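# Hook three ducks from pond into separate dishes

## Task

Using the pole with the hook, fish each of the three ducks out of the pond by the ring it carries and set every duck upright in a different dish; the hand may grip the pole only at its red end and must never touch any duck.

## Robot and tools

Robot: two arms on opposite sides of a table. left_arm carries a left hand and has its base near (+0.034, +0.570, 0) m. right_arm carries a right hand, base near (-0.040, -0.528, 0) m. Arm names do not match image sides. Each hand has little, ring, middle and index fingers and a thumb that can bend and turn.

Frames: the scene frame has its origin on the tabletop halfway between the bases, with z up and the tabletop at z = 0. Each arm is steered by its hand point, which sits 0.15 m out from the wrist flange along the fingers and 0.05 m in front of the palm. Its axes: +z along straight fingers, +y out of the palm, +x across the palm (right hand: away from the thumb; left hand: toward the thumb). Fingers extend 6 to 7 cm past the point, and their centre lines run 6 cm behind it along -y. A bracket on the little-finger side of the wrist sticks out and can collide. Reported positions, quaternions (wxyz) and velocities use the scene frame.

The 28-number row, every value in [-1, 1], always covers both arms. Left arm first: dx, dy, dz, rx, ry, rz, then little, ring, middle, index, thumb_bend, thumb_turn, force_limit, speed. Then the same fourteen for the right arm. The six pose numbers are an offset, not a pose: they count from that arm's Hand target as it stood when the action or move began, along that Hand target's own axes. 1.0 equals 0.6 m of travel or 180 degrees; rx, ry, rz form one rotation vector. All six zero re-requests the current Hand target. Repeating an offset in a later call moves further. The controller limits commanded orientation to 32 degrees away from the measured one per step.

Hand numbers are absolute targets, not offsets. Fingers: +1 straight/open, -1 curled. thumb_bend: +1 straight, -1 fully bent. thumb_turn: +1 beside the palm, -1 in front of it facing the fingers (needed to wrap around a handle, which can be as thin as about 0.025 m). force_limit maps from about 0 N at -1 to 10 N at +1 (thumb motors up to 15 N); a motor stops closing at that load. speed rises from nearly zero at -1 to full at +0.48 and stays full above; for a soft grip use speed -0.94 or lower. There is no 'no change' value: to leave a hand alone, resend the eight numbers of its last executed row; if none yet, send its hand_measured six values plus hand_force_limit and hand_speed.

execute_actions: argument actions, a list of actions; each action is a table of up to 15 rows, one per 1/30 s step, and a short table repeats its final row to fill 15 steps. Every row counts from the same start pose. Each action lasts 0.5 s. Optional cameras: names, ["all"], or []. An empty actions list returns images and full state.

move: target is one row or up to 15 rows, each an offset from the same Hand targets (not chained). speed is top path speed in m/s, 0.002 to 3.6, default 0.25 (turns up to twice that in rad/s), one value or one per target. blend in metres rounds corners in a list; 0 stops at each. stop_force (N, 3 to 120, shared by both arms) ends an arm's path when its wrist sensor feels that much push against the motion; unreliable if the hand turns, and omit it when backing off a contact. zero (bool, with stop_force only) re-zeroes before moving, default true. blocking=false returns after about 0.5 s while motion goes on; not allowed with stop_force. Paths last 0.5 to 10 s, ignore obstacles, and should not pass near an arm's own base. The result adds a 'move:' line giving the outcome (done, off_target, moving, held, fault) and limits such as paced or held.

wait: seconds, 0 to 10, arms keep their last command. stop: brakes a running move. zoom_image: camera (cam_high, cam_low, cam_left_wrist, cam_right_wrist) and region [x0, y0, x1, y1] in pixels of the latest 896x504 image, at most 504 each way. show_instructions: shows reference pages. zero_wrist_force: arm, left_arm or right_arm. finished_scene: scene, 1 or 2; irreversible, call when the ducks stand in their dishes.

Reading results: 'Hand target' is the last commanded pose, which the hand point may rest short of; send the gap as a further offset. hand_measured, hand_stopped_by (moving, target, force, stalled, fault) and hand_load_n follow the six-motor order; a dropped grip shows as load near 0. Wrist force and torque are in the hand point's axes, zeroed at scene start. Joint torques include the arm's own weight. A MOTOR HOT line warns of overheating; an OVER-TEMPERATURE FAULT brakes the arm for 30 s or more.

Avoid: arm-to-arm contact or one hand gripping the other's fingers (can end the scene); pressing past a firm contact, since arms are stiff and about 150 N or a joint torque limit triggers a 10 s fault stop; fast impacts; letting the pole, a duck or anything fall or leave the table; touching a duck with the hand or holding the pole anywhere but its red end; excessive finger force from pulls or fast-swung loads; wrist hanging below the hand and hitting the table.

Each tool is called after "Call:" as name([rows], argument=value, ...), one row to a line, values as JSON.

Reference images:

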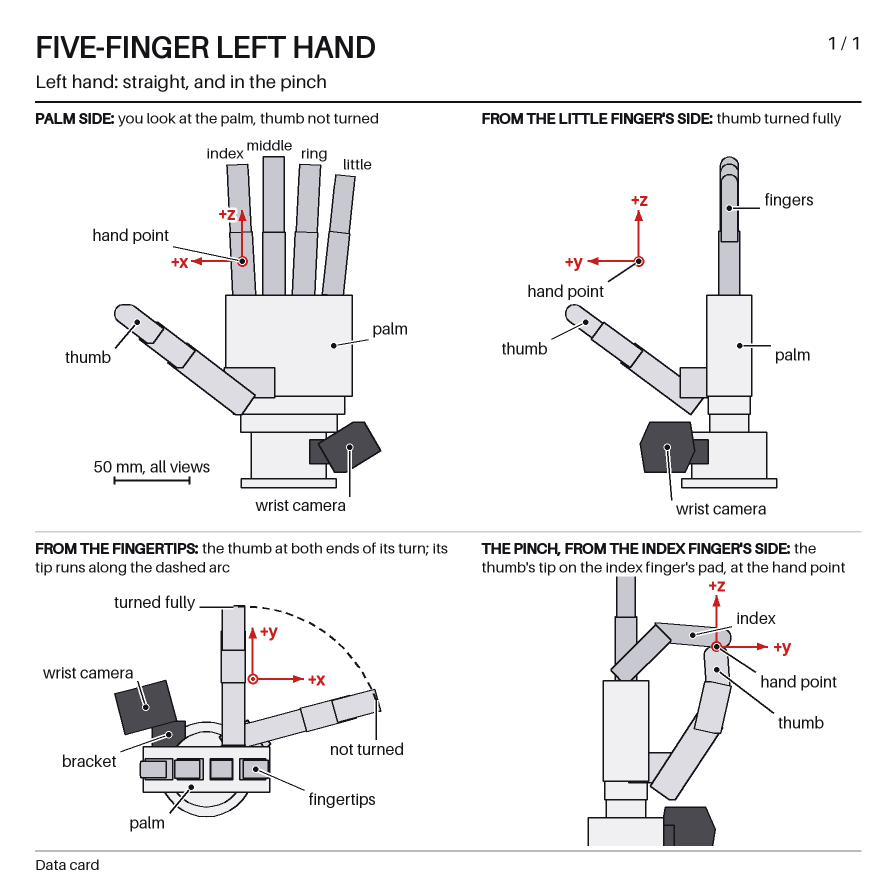

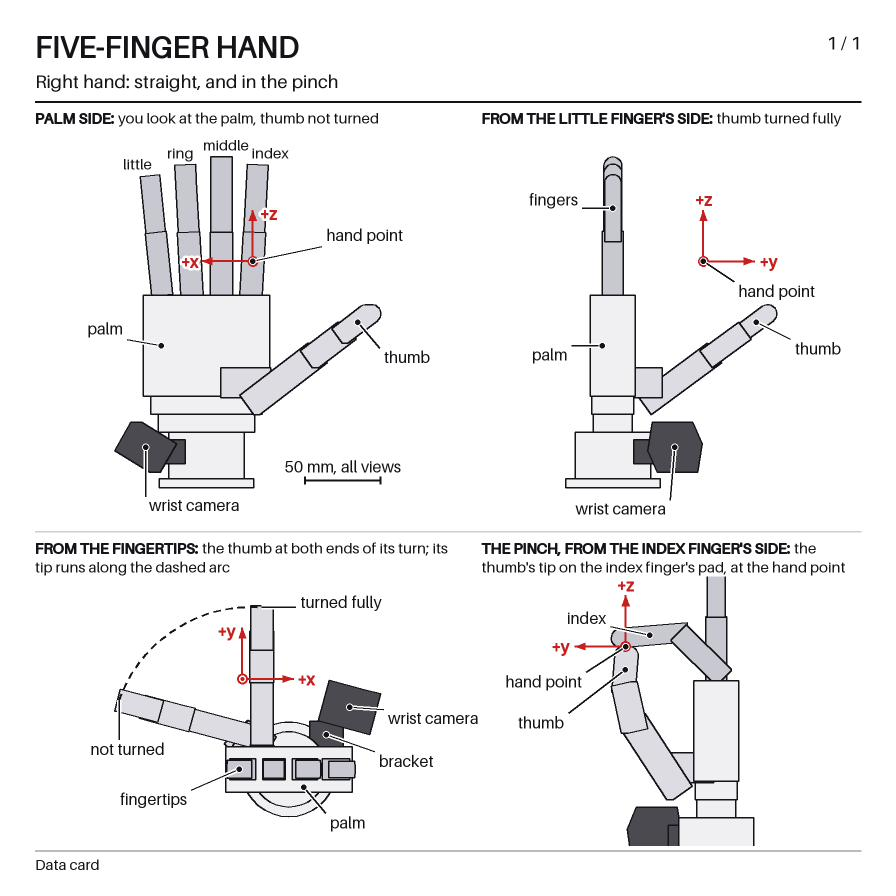

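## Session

Call:
execute_actions(actions=[])

Scene clock: 0.00 s.
left_arm: end_effector_position=(+0.1565, +0.3040, +0.4800) hand_measured=(+1.000, +1.000, +1.000, +1.000, +1.000, +1.000) hand_load_n=(+0.0, +0.0, +0.0, +0.0, +0.0, +0.0) hand_stopped_by=(target, target, target, target, target, target) hand_force_limit=0.00 hand_speed=-0.80 end_effector_quat_wxyz=(-0.007, +0.931, -0.365, +0.004) | right_arm: end_effector_position=(+0.0677, -0.2494, +0.4868) hand_measured=(+1.000, +1.000, +1.000, +1.000, +1.000, +1.000) hand_load_n=(+0.0, +0.5, +0.0, +0.0, +0.0, +0.0) hand_stopped_by=(target, target, target, target, target, target) hand_force_limit=0.00 hand_speed=-0.80 end_effector_quat_wxyz=(+0.009, -0.357, +0.934, +0.015)
Joint positions: left_arm=[4.339 -1.437 -1.317 1.192 -1.585 1.917] | right_arm=[-1.157 -1.718 1.315 1.954 1.542 -1.865]
Joint velocities: within noise
Joint torques (N m): no reading
Wrist force (N): no reading
Wrist torque (N m): no reading
Wrist force, peak (N): no reading
Hand target: left_arm +0.1565, +0.3040, +0.4800; -0.007, +0.931, -0.365, +0.004 | right_arm +0.0677, -0.2494, +0.4868; +0.009, -0.357, +0.934, +0.015

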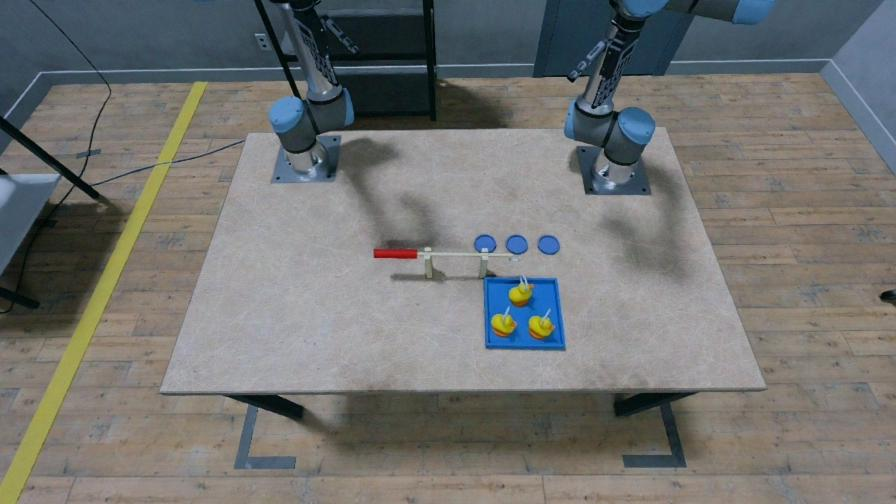

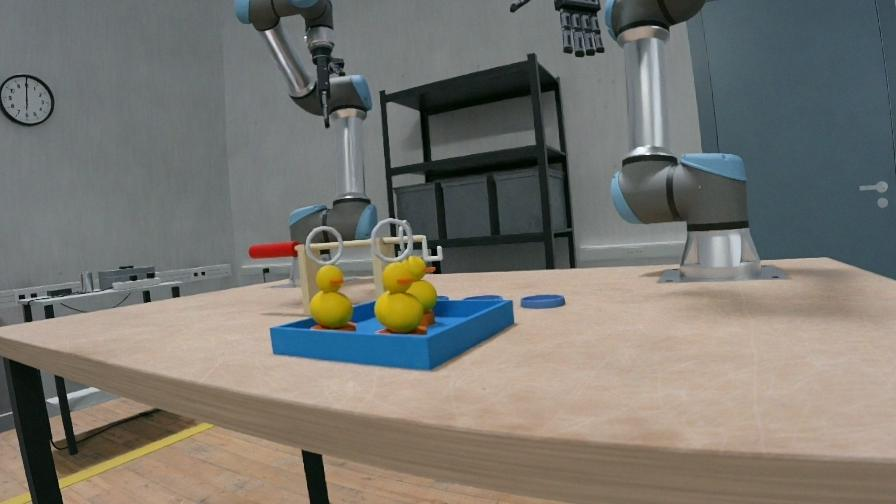

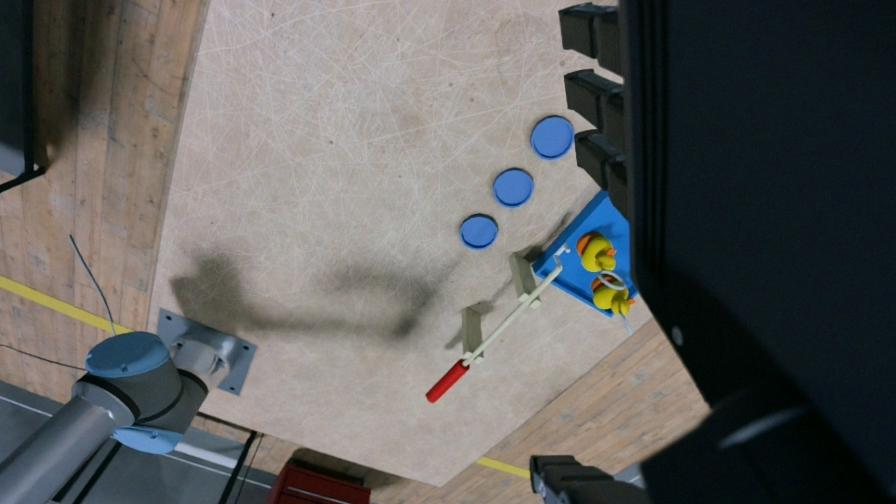

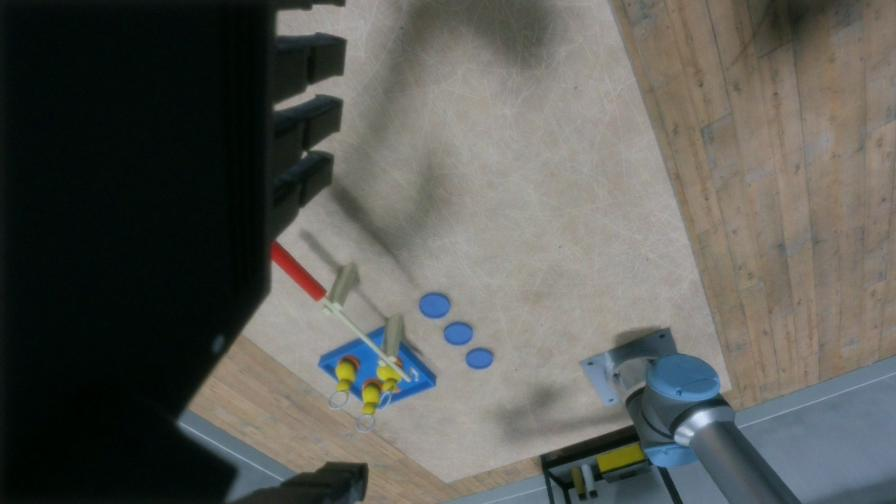

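Call:
zoom_image(camera="cam_high", region=[365, 225, 575, 355])

Call:
zoom_image(camera="cam_high", region=[480, 265, 570, 355])

Call:
zoom_image(camera="cam_low", region=[240, 210, 520, 370])

Call:
zoom_image(camera="cam_right_wrist", region=[260, 230, 510, 450])

Call:
zoom_image(camera="cam_left_wrist", region=[400, 100, 650, 420])

Scaled by 2.400 from the camera's 896x504 image, which has a finer 1280x720 frame.

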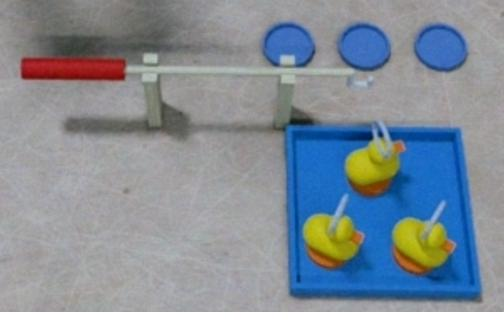

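Scaled by 5.600 from the camera's 896x504 image, which has a finer 1280x720 frame.

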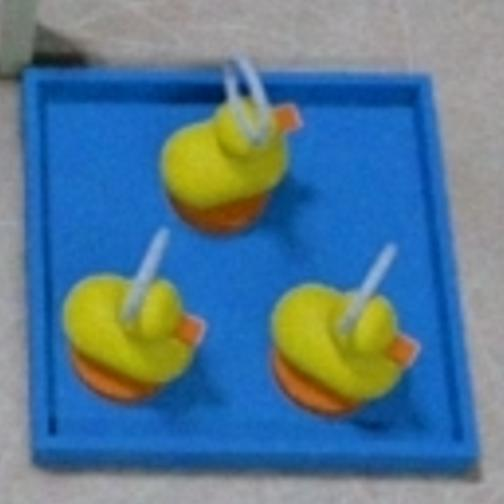

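Scaled by 1.800 from the camera's 896x504 image, which has a finer 1280x720 frame.

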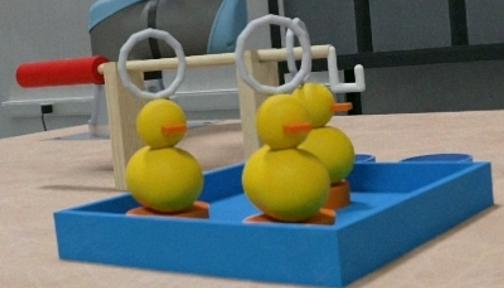

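Scaled by 2.016 from the camera's 896x504 image, which has a finer 1280x720 frame.

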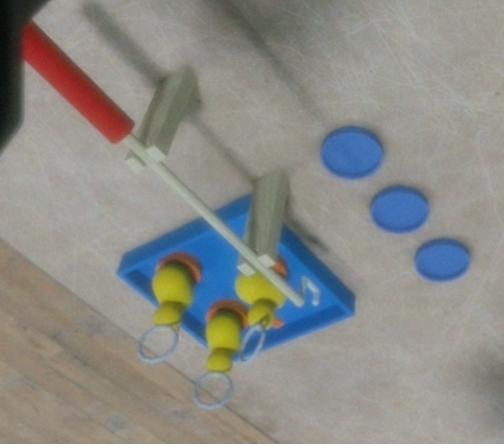

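Scaled by 1.575 from the camera's 896x504 image, which has a finer 1280x720 frame.

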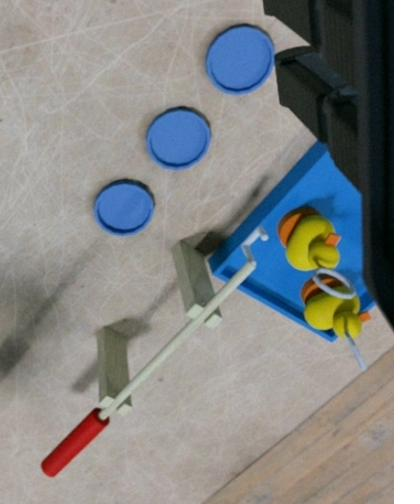

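Call:
move(target=[0.2812, -0.6045, 0.4393, -0.1042, 0.1651, 0.1721, 1, 1, 1, 1, 1, 1, 0, -0.8, -0.4745, -0.1973, 0.527, 0.2896, -0.118, -0.2517, 1, 1, 1, 1, 1, -1, 0, -0.2], speed=0.2, cameras=["all"])

Call:
zoom_image(camera="cam_left_wrist", region=[300, 140, 560, 420])

Scene clock: 221.67 s.
left_arm: end_effector_position=(+0.5302, +0.4577, +0.2227) hand_measured=(+1.000, +1.000, +1.000, +1.000, +1.000, +1.000) hand_load_n=(+0.5, +0.0, +0.0, +0.0, +0.0, +0.0) hand_stopped_by=(target, target, target, target, target, target) hand_force_limit=0.00 hand_speed=-0.80 end_effector_quat_wxyz=(+0.233, +0.758, -0.582, +0.179) | right_arm: end_effector_position=(+0.3605, -0.1367, +0.1761) hand_measured=(+1.000, +1.000, +1.000, +1.000, +1.000, -1.000) hand_load_n=(+0.0, +0.0, +0.0, +0.0, +0.0, +0.0) hand_stopped_by=(target, target, target, target, target, target) hand_force_limit=0.00 hand_speed=-0.20 end_effector_quat_wxyz=(+0.327, -0.628, +0.627, -0.326)
Joint positions: left_arm=[5.105 -2.222 -1.229 1.644 -1.019 3.311] | right_arm=[-0.908 -1.323 1.666 0.393 2.115 -2.704]
Joint torques (N m): left_arm=[-8.43 33.45 17.32 -0.7 -0.5 0.32] | right_arm=[5.36 -32.84 -26.51 -1.41 1.27 -1.6]
Wrist force (N): left_arm=[0.9 0.5 0.5] | right_arm=[0.2 -0.8 2.2]
Wrist torque (N m): left_arm=[-0.07 0.03 0.05] | right_arm=[-0.21 -0.17 -0.28]
Wrist force, peak (N): left_arm=[0.3 -1.4 1.1] | right_arm=[0.0 -0.6 3.1]
Hand target: left_arm +0.5302, +0.4577, +0.2227; +0.233, +0.758, -0.582, +0.179 | right_arm +0.3606, -0.1366, +0.1761; -0.327, +0.628, -0.627, +0.326
Off the commanded pose: left_arm 0.000 m, 0 deg | right_arm 0.000 m, 0 deg.
move: done

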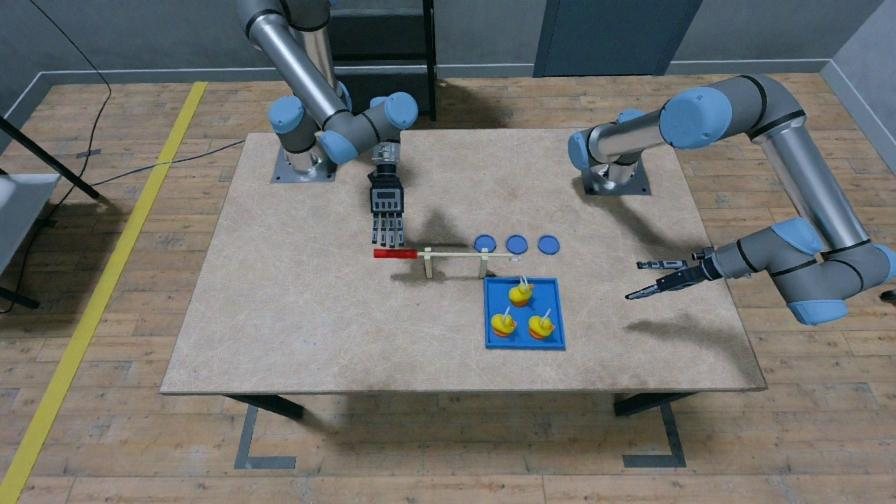

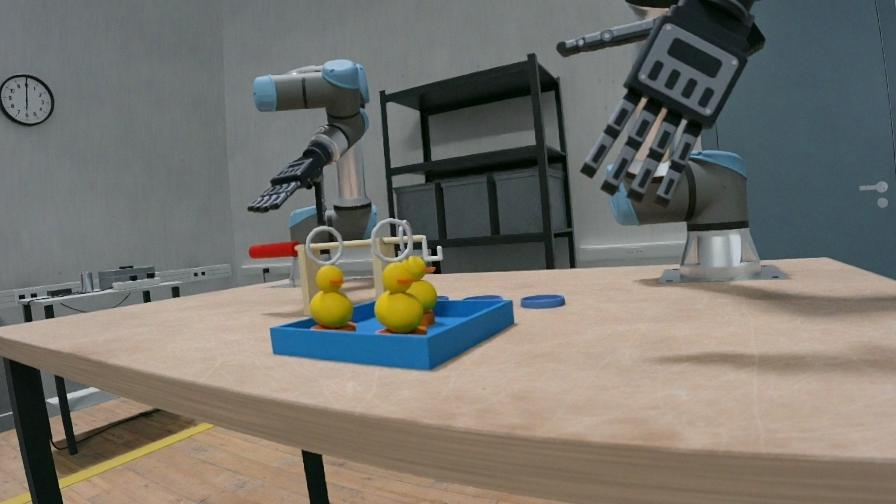

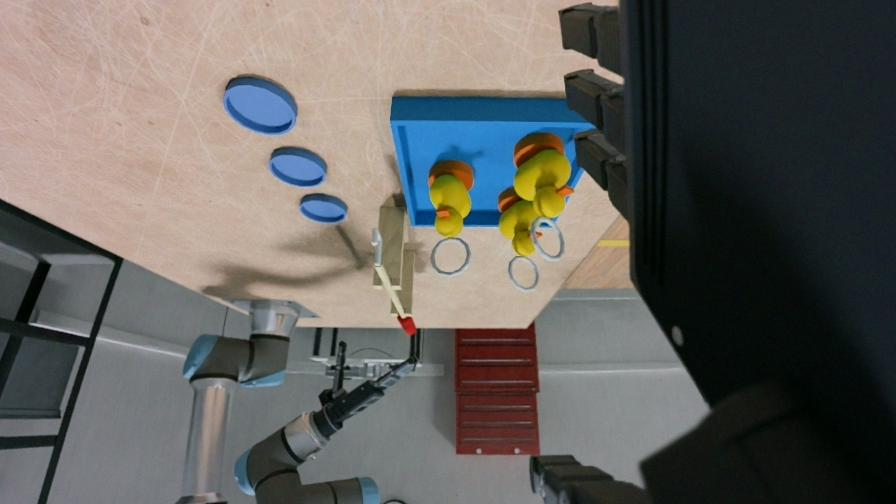

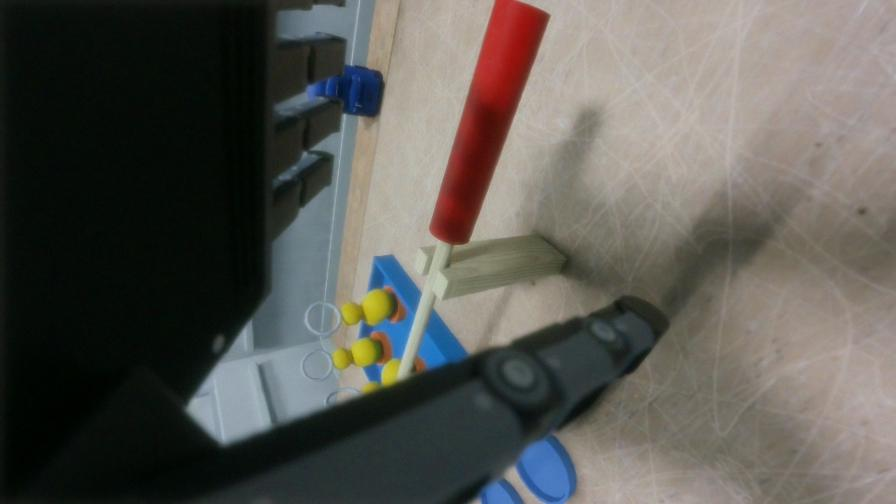

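Scaled by 1.800 from the camera's 896x504 image, which has a finer 1280x720 frame.

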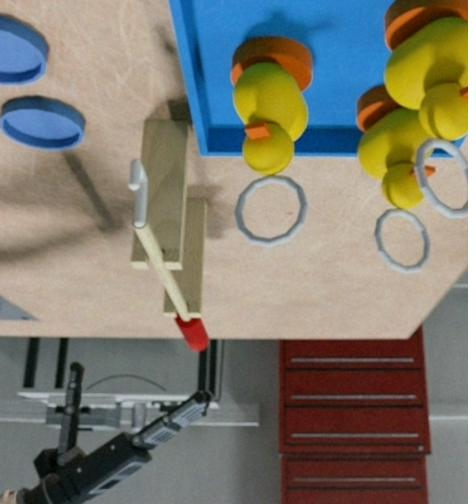

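Call:
move(target=[0, 0, 0, 0, 0, 0, 1, 1, 1, 1, 1, 1, 0, -0.8, -0.005, 0.0255, 0.1667, 0, 0, 0, 1, 1, 1, 1, 1, -1, 0, -0.2], speed=0.1, stop_force=8, cameras=["cam_left_wrist", "cam_right_wrist", "cam_low"])

Call:
zoom_image(camera="cam_left_wrist", region=[320, 220, 480, 420])

Scene clock: 256.23 s.
left_arm: end_effector_position=(+0.5302, +0.4577, +0.2227) hand_measured=(+1.000, +1.000, +1.000, +1.000, +1.000, +1.000) hand_load_n=(+0.0, +0.0, +0.0, +0.0, +0.0, +0.0) hand_stopped_by=(target, target, target, target, target, target) hand_force_limit=0.00 hand_speed=-0.80 end_effector_quat_wxyz=(+0.233, +0.758, -0.582, +0.179) | right_arm: end_effector_position=(+0.4337, -0.1336, +0.1063) hand_measured=(+1.000, +1.000, +1.000, +1.000, +1.000, -1.000) hand_load_n=(+0.0, +0.0, +0.0, +0.0, +0.0, +0.0) hand_stopped_by=(target, target, target, target, target, target) hand_force_limit=0.00 hand_speed=-0.20 end_effector_quat_wxyz=(+0.327, -0.628, +0.627, -0.326)
Joint positions: left_arm=[5.105 -2.222 -1.229 1.644 -1.019 3.311] | right_arm=[-1.004 -1.162 1.631 0.231 2.043 -2.776]
Joint torques (N m): left_arm=[-8.74 33.67 23.03 -0.53 0.94 1.1] | right_arm=[5.21 -32.71 -13.01 2.35 1.64 2.23]
Wrist force (N): left_arm=[0.7 0.2 0.8] | right_arm=[0.5 -0.8 2.2]
Wrist torque (N m): left_arm=[-0.12 0.06 0.04] | right_arm=[-0.22 -0.22 -0.13]
Wrist force, peak (N): left_arm=[1.2 0.6 0.7] | right_arm=[0.4 -0.7 3.2]
Hand target: left_arm +0.5302, +0.4577, +0.2227; +0.233, +0.758, -0.582, +0.179 | right_arm +0.4337, -0.1336, +0.1062; -0.327, +0.628, -0.627, +0.326
Off the commanded pose: left_arm 0.000 m, 0 deg | right_arm 0.000 m, 0 deg.
move: done
Images, in order (width x height): cam_low 896x504, cam_left_wrist 896x504, cam_right_wrist 896x504.

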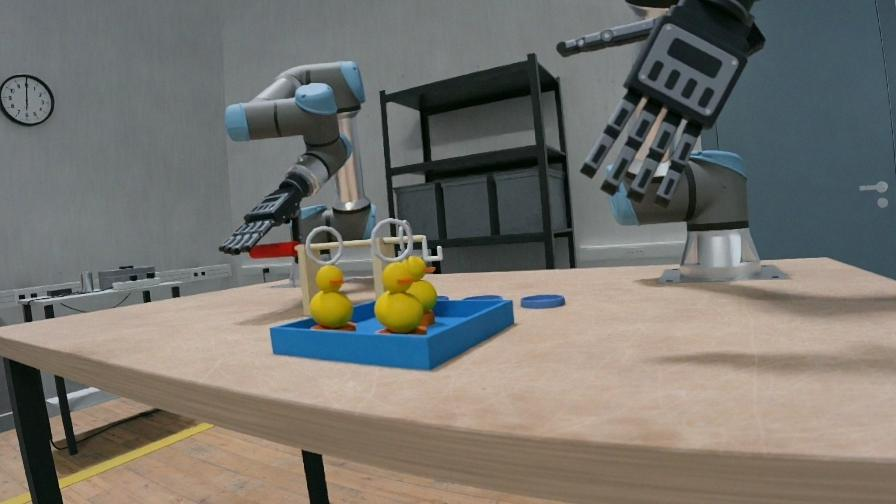

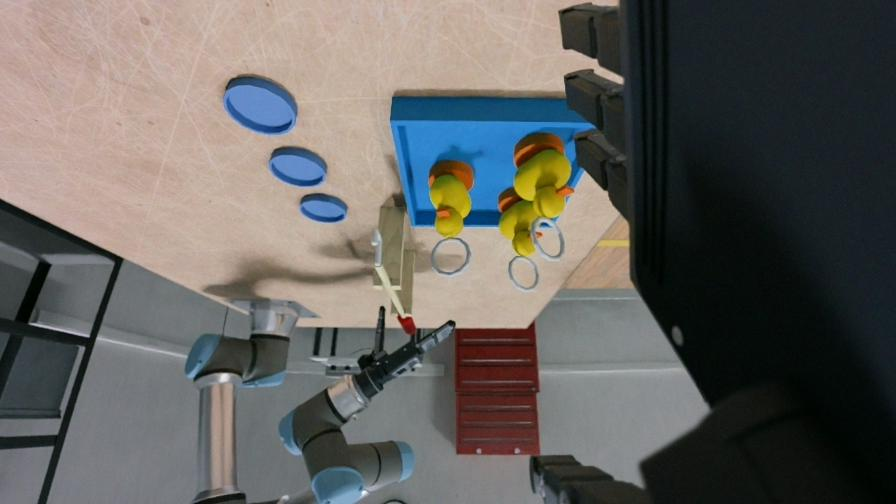

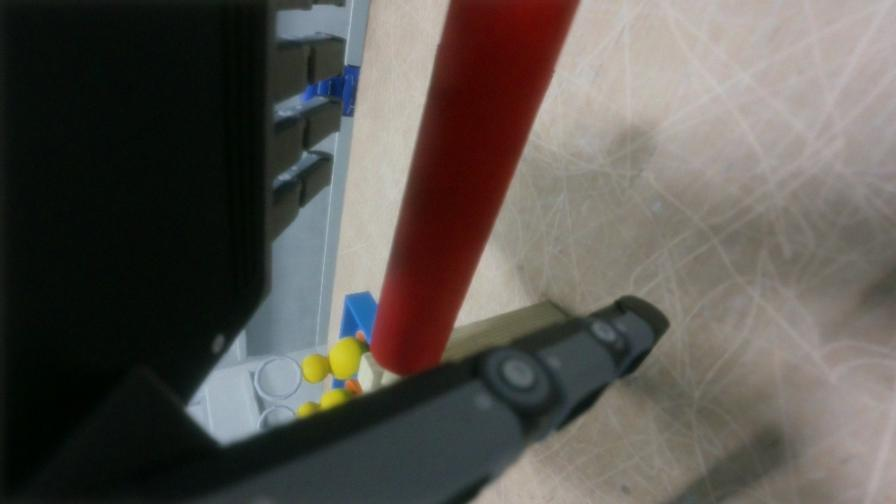

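Scaled by 2.520 from the camera's 896x504 image, which has a finer 1280x720 frame.

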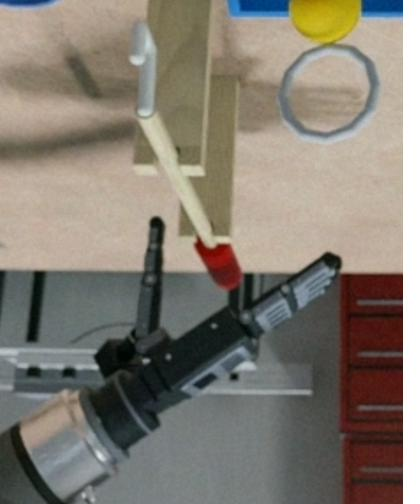

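Call:
move(target=[0, 0, 0, 0, 0, 0, 1, 1, 1, 1, 1, 1, 0, -0.8, 0, 0.0288, 0.0513, 0.0833, 0, 0, 1, 1, 1, 1, 1, -1, 0, -0.2], speed=0.06, stop_force=10, cameras=["cam_left_wrist", "cam_right_wrist", "cam_low"])

Call:
zoom_image(camera="cam_left_wrist", region=[320, 220, 480, 420])

Scene clock: 344.17 s.
left_arm: end_effector_position=(+0.5302, +0.4577, +0.2227) hand_measured=(+1.000, +1.000, +1.000, +1.000, +1.000, +1.000) hand_load_n=(+0.0, +0.0, +0.0, +0.0, +0.0, +0.0) hand_stopped_by=(target, target, target, target, target, target) hand_force_limit=0.00 hand_speed=-0.80 end_effector_quat_wxyz=(+0.233, +0.758, -0.582, +0.179) | right_arm: end_effector_position=(+0.4490, -0.1335, +0.0744) hand_measured=(+1.000, +1.000, +1.000, +1.000, +1.000, -1.000) hand_load_n=(+0.0, +0.0, +0.0, +0.0, +0.0, +0.0) hand_stopped_by=(target, target, target, target, target, target) hand_force_limit=0.00 hand_speed=-0.20 end_effector_quat_wxyz=(+0.406, -0.580, +0.579, -0.405)
Joint positions: left_arm=[5.105 -2.222 -1.229 1.644 -1.019 3.311] | right_arm=[-0.967 -1.159 1.832 -0.251 2.154 -2.899]
Joint torques (N m): left_arm=[-8.5 34.96 20.26 -0.72 0.94 0.96] | right_arm=[-4.89 -43.59 -24.84 -1.85 -0.87 2.15]
Wrist force (N): left_arm=[0.7 0.3 0.6] | right_arm=[0.1 -1.2 3.1]
Wrist torque (N m): left_arm=[-0.11 0.06 0.05] | right_arm=[-0.33 -0.21 -0.14]
Wrist force, peak (N): left_arm=[1.0 0.5 0.9] | right_arm=[0.4 -1.1 3.3]
Hand target: left_arm +0.5302, +0.4577, +0.2227; +0.233, +0.758, -0.582, +0.179 | right_arm +0.4490, -0.1335, +0.0744; -0.406, +0.580, -0.579, +0.405
Off the commanded pose: left_arm 0.000 m, 0 deg | right_arm 0.000 m, 0 deg.
move: done
Images, in order (width x height): cam_low 896x504, cam_left_wrist 896x504, cam_right_wrist 896x504.

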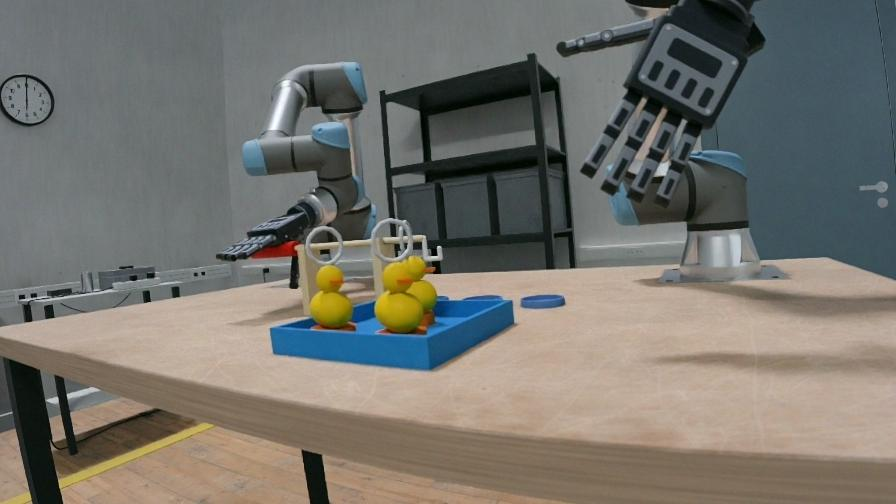

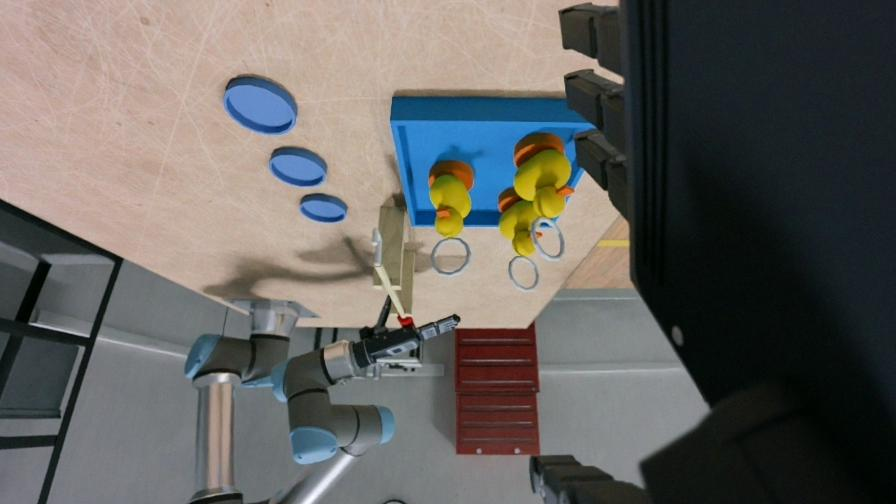

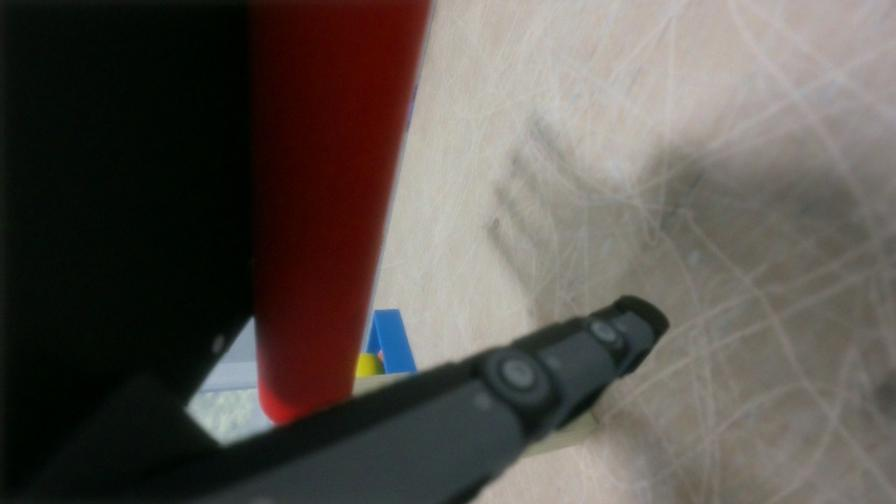

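Scaled by 2.520 from the camera's 896x504 image, which has a finer 1280x720 frame.

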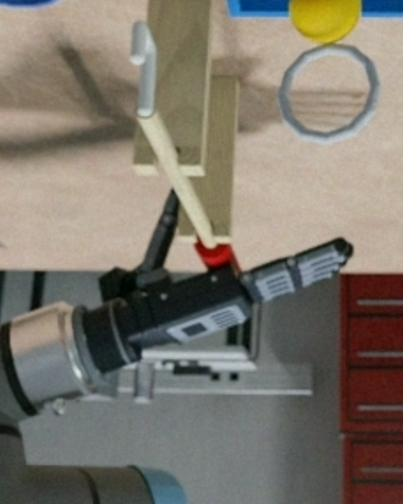

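Call:
execute_actions([
  [[0,0,0,0,0,0,1,1,1,1,1,1,0,-0.8,0,0,0,0,0,0,-1,-1,-1,-1,1,-1,-0.2,-0.85]],
])

Call:
wait(seconds=2, cameras=["cam_low", "cam_left_wrist", "cam_right_wrist"])

Scene clock: 362.30 s.
left_arm: end_effector_position=(+0.5302, +0.4577, +0.2227) hand_measured=(+1.000, +1.000, +1.000, +1.000, +1.000, +1.000) hand_load_n=(+0.0, +0.0, +0.0, +0.0, +0.0, +0.0) hand_stopped_by=(target, target, target, target, target, target) hand_force_limit=0.00 hand_speed=-0.80 end_effector_quat_wxyz=(+0.233, +0.758, -0.582, +0.179) | right_arm: end_effector_position=(+0.4490, -0.1335, +0.0744) hand_measured=(-0.418, -0.418, -0.418, -0.418, +1.000, -1.000) hand_load_n=(+0.0, +0.0, +0.0, +0.0, +0.0, +0.0) hand_stopped_by=(moving, moving, moving, moving, target, target) hand_force_limit=-0.20 hand_speed=-0.85 end_effector_quat_wxyz=(+0.406, -0.580, +0.579, -0.405)
Joint positions: left_arm=[5.105 -2.222 -1.229 1.644 -1.019 3.311] | right_arm=[-0.967 -1.159 1.832 -0.251 2.154 -2.899]
Joint torques (N m): left_arm=[-8.64 37.14 17.73 -0.97 0.92 0.58] | right_arm=[-6.96 -44.15 -20.01 -1.8 -0.93 1.88]
Wrist force (N): left_arm=[1.0 0.2 0.6] | right_arm=[0.4 -1.0 3.3]
Wrist torque (N m): left_arm=[-0.11 0.01 0.06] | right_arm=[-0.29 -0.24 -0.12]
Wrist force, peak (N): left_arm=[1.2 0.4 0.8] | right_arm=[0.3 -1.4 3.3]
Hand target: left_arm +0.5302, +0.4577, +0.2227; +0.233, +0.758, -0.582, +0.179 | right_arm +0.4490, -0.1335, +0.0744; -0.406, +0.580, -0.579, +0.405
Off the commanded pose: left_arm 0.000 m, 0 deg | right_arm 0.000 m, 0 deg.
not at rest: the robot was still moving 3 seconds after this call's last action.

Scene clock: 364.30 s.
left_arm: end_effector_position=(+0.5302, +0.4577, +0.2227) hand_measured=(+1.000, +1.000, +1.000, +1.000, +1.000, +1.000) hand_load_n=(+0.0, +0.0, +0.0, +0.0, +0.0, +0.0) hand_stopped_by=(target, target, target, target, target, target) hand_force_limit=0.00 hand_speed=-0.80 end_effector_quat_wxyz=(+0.233, +0.758, -0.582, +0.179) | right_arm: end_effector_position=(+0.4490, -0.1335, +0.0744) hand_measured=(-1.000, -0.998, -0.998, -0.986, +1.000, -1.000) hand_load_n=(+0.0, +4.0, +6.0, +6.0, +0.0, +0.0) hand_stopped_by=(target, force, force, force, target, target) hand_force_limit=-0.20 hand_speed=-0.85 end_effector_quat_wxyz=(+0.406, -0.580, +0.579, -0.405)
Joint positions: left_arm=[5.105 -2.222 -1.229 1.644 -1.019 3.311] | right_arm=[-0.967 -1.159 1.832 -0.251 2.154 -2.899]
Joint torques (N m): left_arm=[-8.65 37.25 16.08 -0.99 0.94 0.45] | right_arm=[-5.97 -42.81 -17.54 -1.77 -0.67 1.65]
Wrist force (N): left_arm=[0.9 0.3 0.8] | right_arm=[0.0 -1.9 4.3]
Wrist torque (N m): left_arm=[-0.12 0.03 0.05] | right_arm=[-0.39 -0.21 0.01]
Wrist force, peak (N): left_arm=[1.1 0.5 0.8] | right_arm=[0.3 -2.0 4.4]
Hand target: left_arm +0.5302, +0.4577, +0.2227; +0.233, +0.758, -0.582, +0.179 | right_arm +0.4490, -0.1335, +0.0744; -0.406, +0.580, -0.579, +0.405
Off the commanded pose: left_arm 0.000 m, 0 deg | right_arm 0.000 m, 0 deg.
wait: 2.00 s; at rest by 1.53 s
Images, in order (width x height): cam_low 896x504, cam_left_wrist 896x504, cam_right_wrist 896x504.

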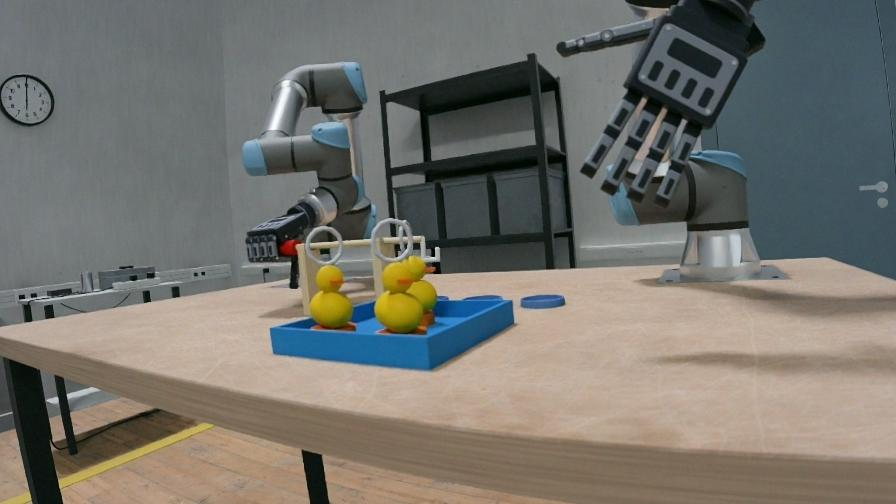

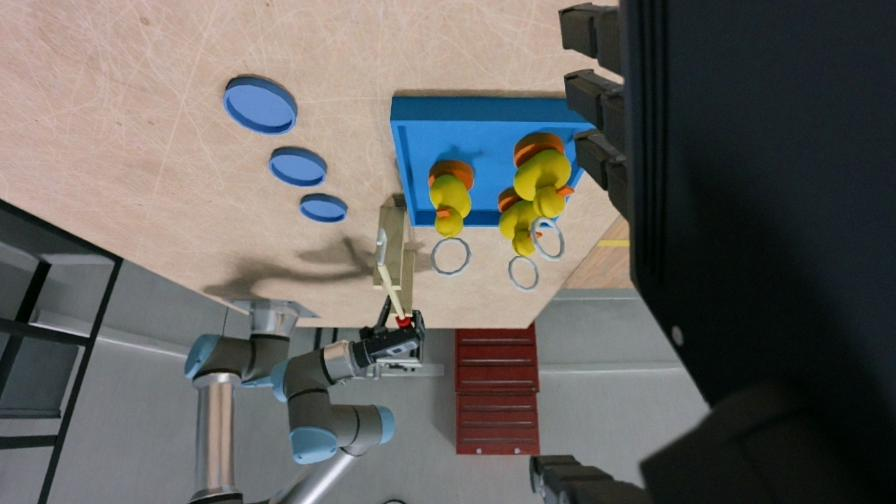

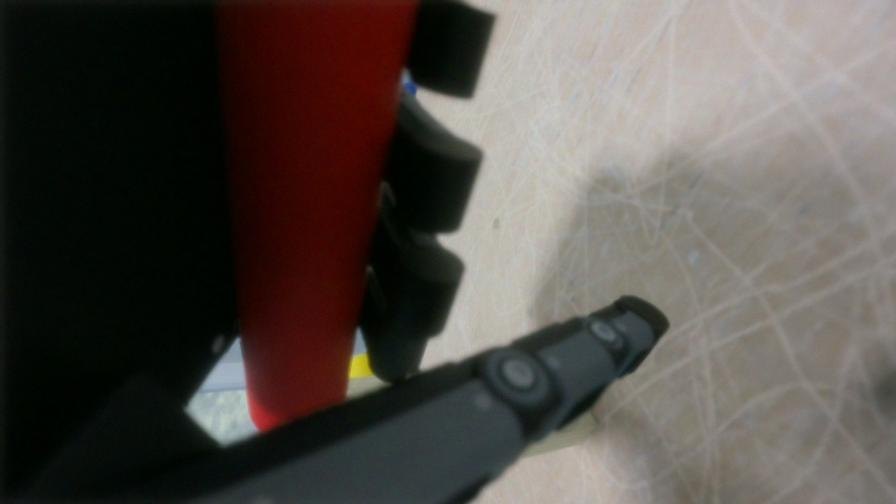

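Call:
execute_actions([
  [[0,0,0,0,0,0,1,1,1,1,1,1,0,-0.8,0,0,0,0,0,0,-1,-1,-1,-1,-1,-1,-0.2,-0.85]],
])

Call:
move(target=[0, 0, 0, 0, 0, 0, 1, 1, 1, 1, 1, 1, 0, -0.8, 0, -0.1253, -0.0456, 0, 0, 0, -1, -1, -1, -1, -1, -1, -0.2, -0.85], speed=0.06, cameras=["all"])

Call:
zoom_image(camera="cam_left_wrist", region=[320, 220, 480, 420])

Call:
zoom_image(camera="cam_low", region=[240, 160, 480, 340])

Call:
zoom_image(camera="cam_high", region=[360, 210, 570, 350])

Scene clock: 384.33 s.
left_arm: end_effector_position=(+0.5302, +0.4577, +0.2227) hand_measured=(+1.000, +1.000, +1.000, +1.000, +1.000, +1.000) hand_load_n=(+0.0, +0.0, +0.0, +0.0, +0.0, +0.0) hand_stopped_by=(target, target, target, target, target, target) hand_force_limit=0.00 hand_speed=-0.80 end_effector_quat_wxyz=(+0.233, +0.758, -0.582, +0.179) | right_arm: end_effector_position=(+0.4490, -0.1335, +0.0744) hand_measured=(-1.000, -0.998, -0.998, -0.986, +0.474, -1.000) hand_load_n=(+0.0, +4.5, +6.0, +6.0, +6.0, +1.5) hand_stopped_by=(target, force, force, force, force, target) hand_force_limit=-0.20 hand_speed=-0.85 end_effector_quat_wxyz=(+0.406, -0.580, +0.579, -0.405)
Joint positions: left_arm=[5.105 -2.222 -1.229 1.644 -1.019 3.311] | right_arm=[-0.967 -1.159 1.832 -0.251 2.154 -2.899]
Joint torques (N m): left_arm=[-7.94 39.18 13.69 -1.07 0.89 0.1] | right_arm=[-5.33 -40.99 -13.67 -2.05 -0.49 1.48]
Wrist force (N): left_arm=[0.8 0.4 0.6] | right_arm=[0.4 -1.5 4.1]
Wrist torque (N m): left_arm=[-0.08 0.04 0.05] | right_arm=[-0.34 -0.23 0.01]
Wrist force, peak (N): left_arm=[1.1 0.2 0.8] | right_arm=[0.4 -1.7 4.6]
Hand target: left_arm +0.5302, +0.4577, +0.2227; +0.233, +0.758, -0.582, +0.179 | right_arm +0.4490, -0.1335, +0.0744; -0.406, +0.580, -0.579, +0.405
Off the commanded pose: left_arm 0.000 m, 0 deg | right_arm 0.000 m, 0 deg.

Scene clock: 386.00 s.
left_arm: end_effector_position=(+0.5302, +0.4577, +0.2227) hand_measured=(+1.000, +1.000, +1.000, +1.000, +1.000, +1.000) hand_load_n=(+0.0, +0.0, +0.0, +0.0, +0.0, +0.0) hand_stopped_by=(target, target, target, target, target, target) hand_force_limit=0.00 hand_speed=-0.80 end_effector_quat_wxyz=(+0.233, +0.758, -0.582, +0.179) | right_arm: end_effector_position=(+0.4491, -0.1335, +0.1545) hand_measured=(-1.000, -0.998, -0.998, -0.986, +0.474, -1.000) hand_load_n=(+0.5, +4.0, +5.5, +6.0, +6.5, +2.0) hand_stopped_by=(target, force, force, force, force, target) hand_force_limit=-0.20 hand_speed=-0.85 end_effector_quat_wxyz=(+0.406, -0.580, +0.579, -0.405)
Joint positions: left_arm=[5.105 -2.222 -1.229 1.644 -1.019 3.311] | right_arm=[-0.967 -1.264 1.741 -0.055 2.154 -2.9]
Joint torques (N m): left_arm=[-8.03 39.65 12.94 -1.02 0.9 0.02] | right_arm=[4.34 -27.53 -13.56 -2.44 0.13 -0.49]
Wrist force (N): left_arm=[0.9 0.2 0.5] | right_arm=[0.4 -0.7 3.1]
Wrist torque (N m): left_arm=[-0.11 0.02 0.06] | right_arm=[-0.28 -0.21 -0.18]
Wrist force, peak (N): left_arm=[1.1 0.3 0.9] | right_arm=[0.4 0.1 4.9]
Hand target: left_arm +0.5302, +0.4577, +0.2227; +0.233, +0.758, -0.582, +0.179 | right_arm +0.4490, -0.1335, +0.1544; -0.406, +0.580, -0.579, +0.405
Off the commanded pose: left_arm 0.000 m, 0 deg | right_arm 0.000 m, 0 deg.
move: done

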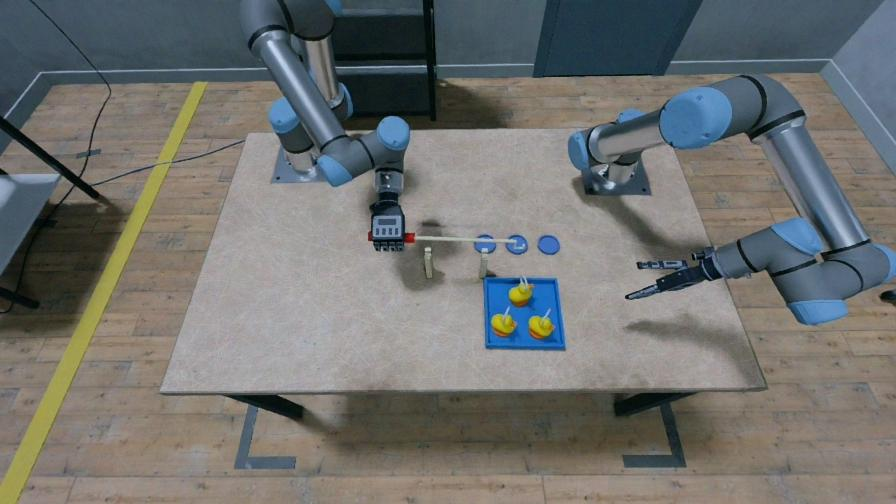

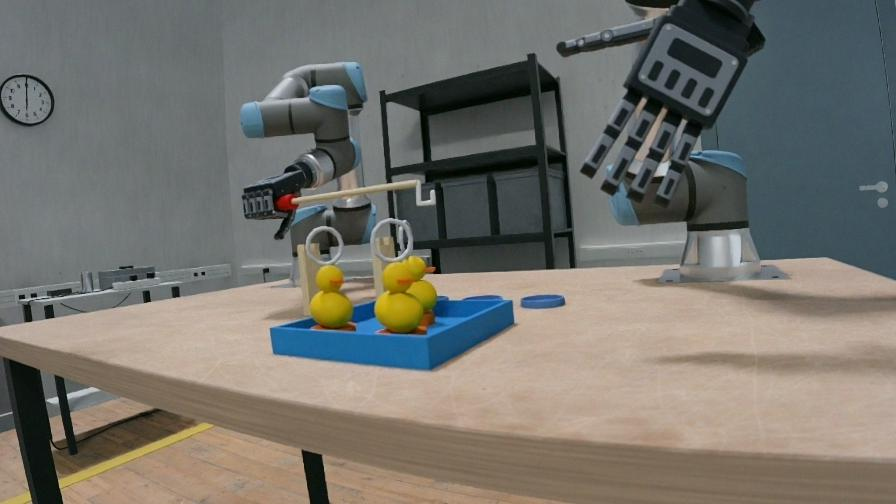

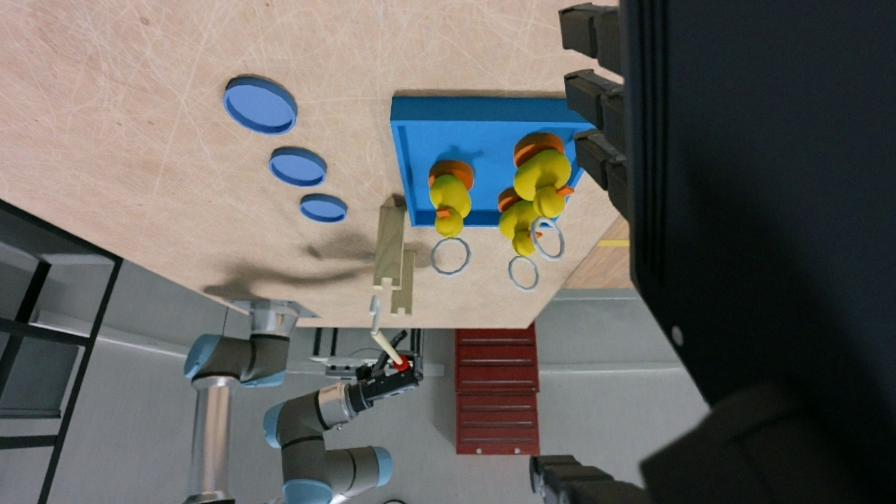

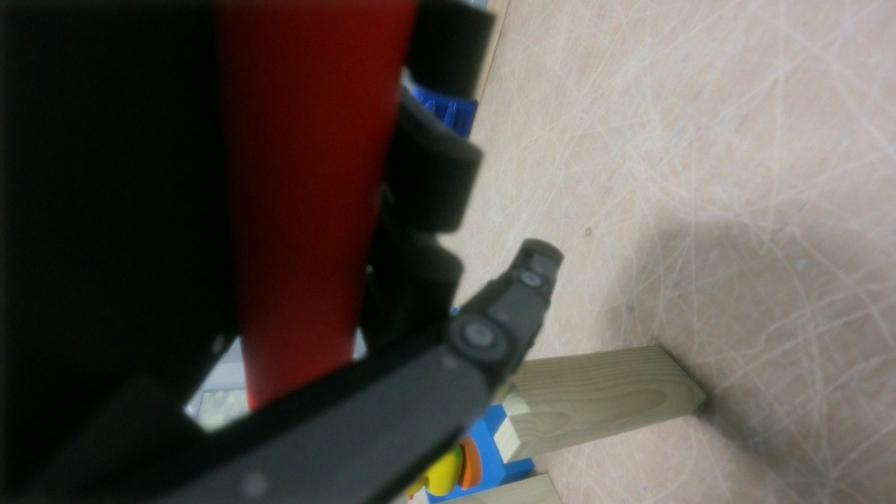

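Scaled by 2.520 from the camera's 896x504 image, which has a finer 1280x720 frame.

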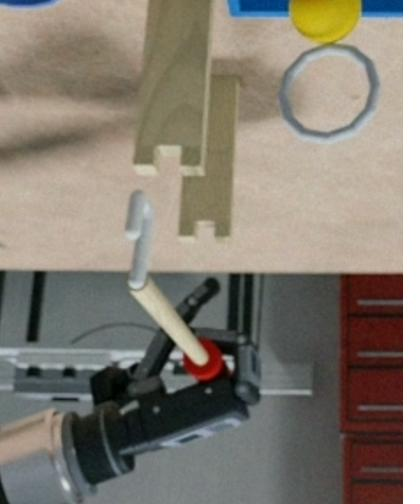

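Scaled by 2.100 from the camera's 896x504 image, which has a finer 1280x720 frame.

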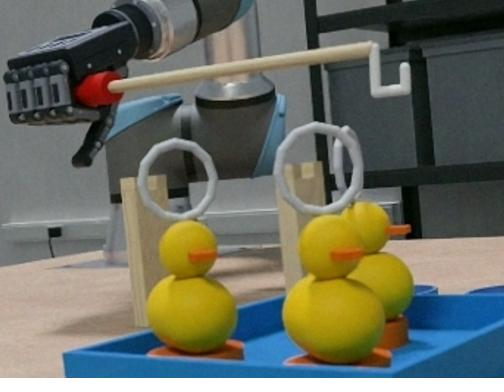

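Scaled by 2.400 from the camera's 896x504 image, which has a finer 1280x720 frame.

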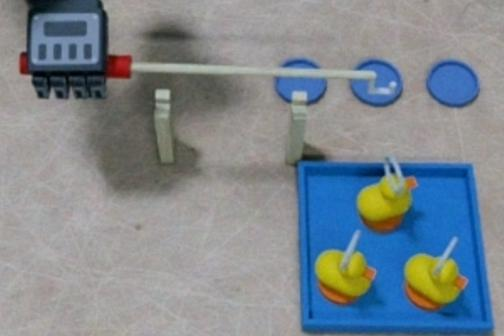

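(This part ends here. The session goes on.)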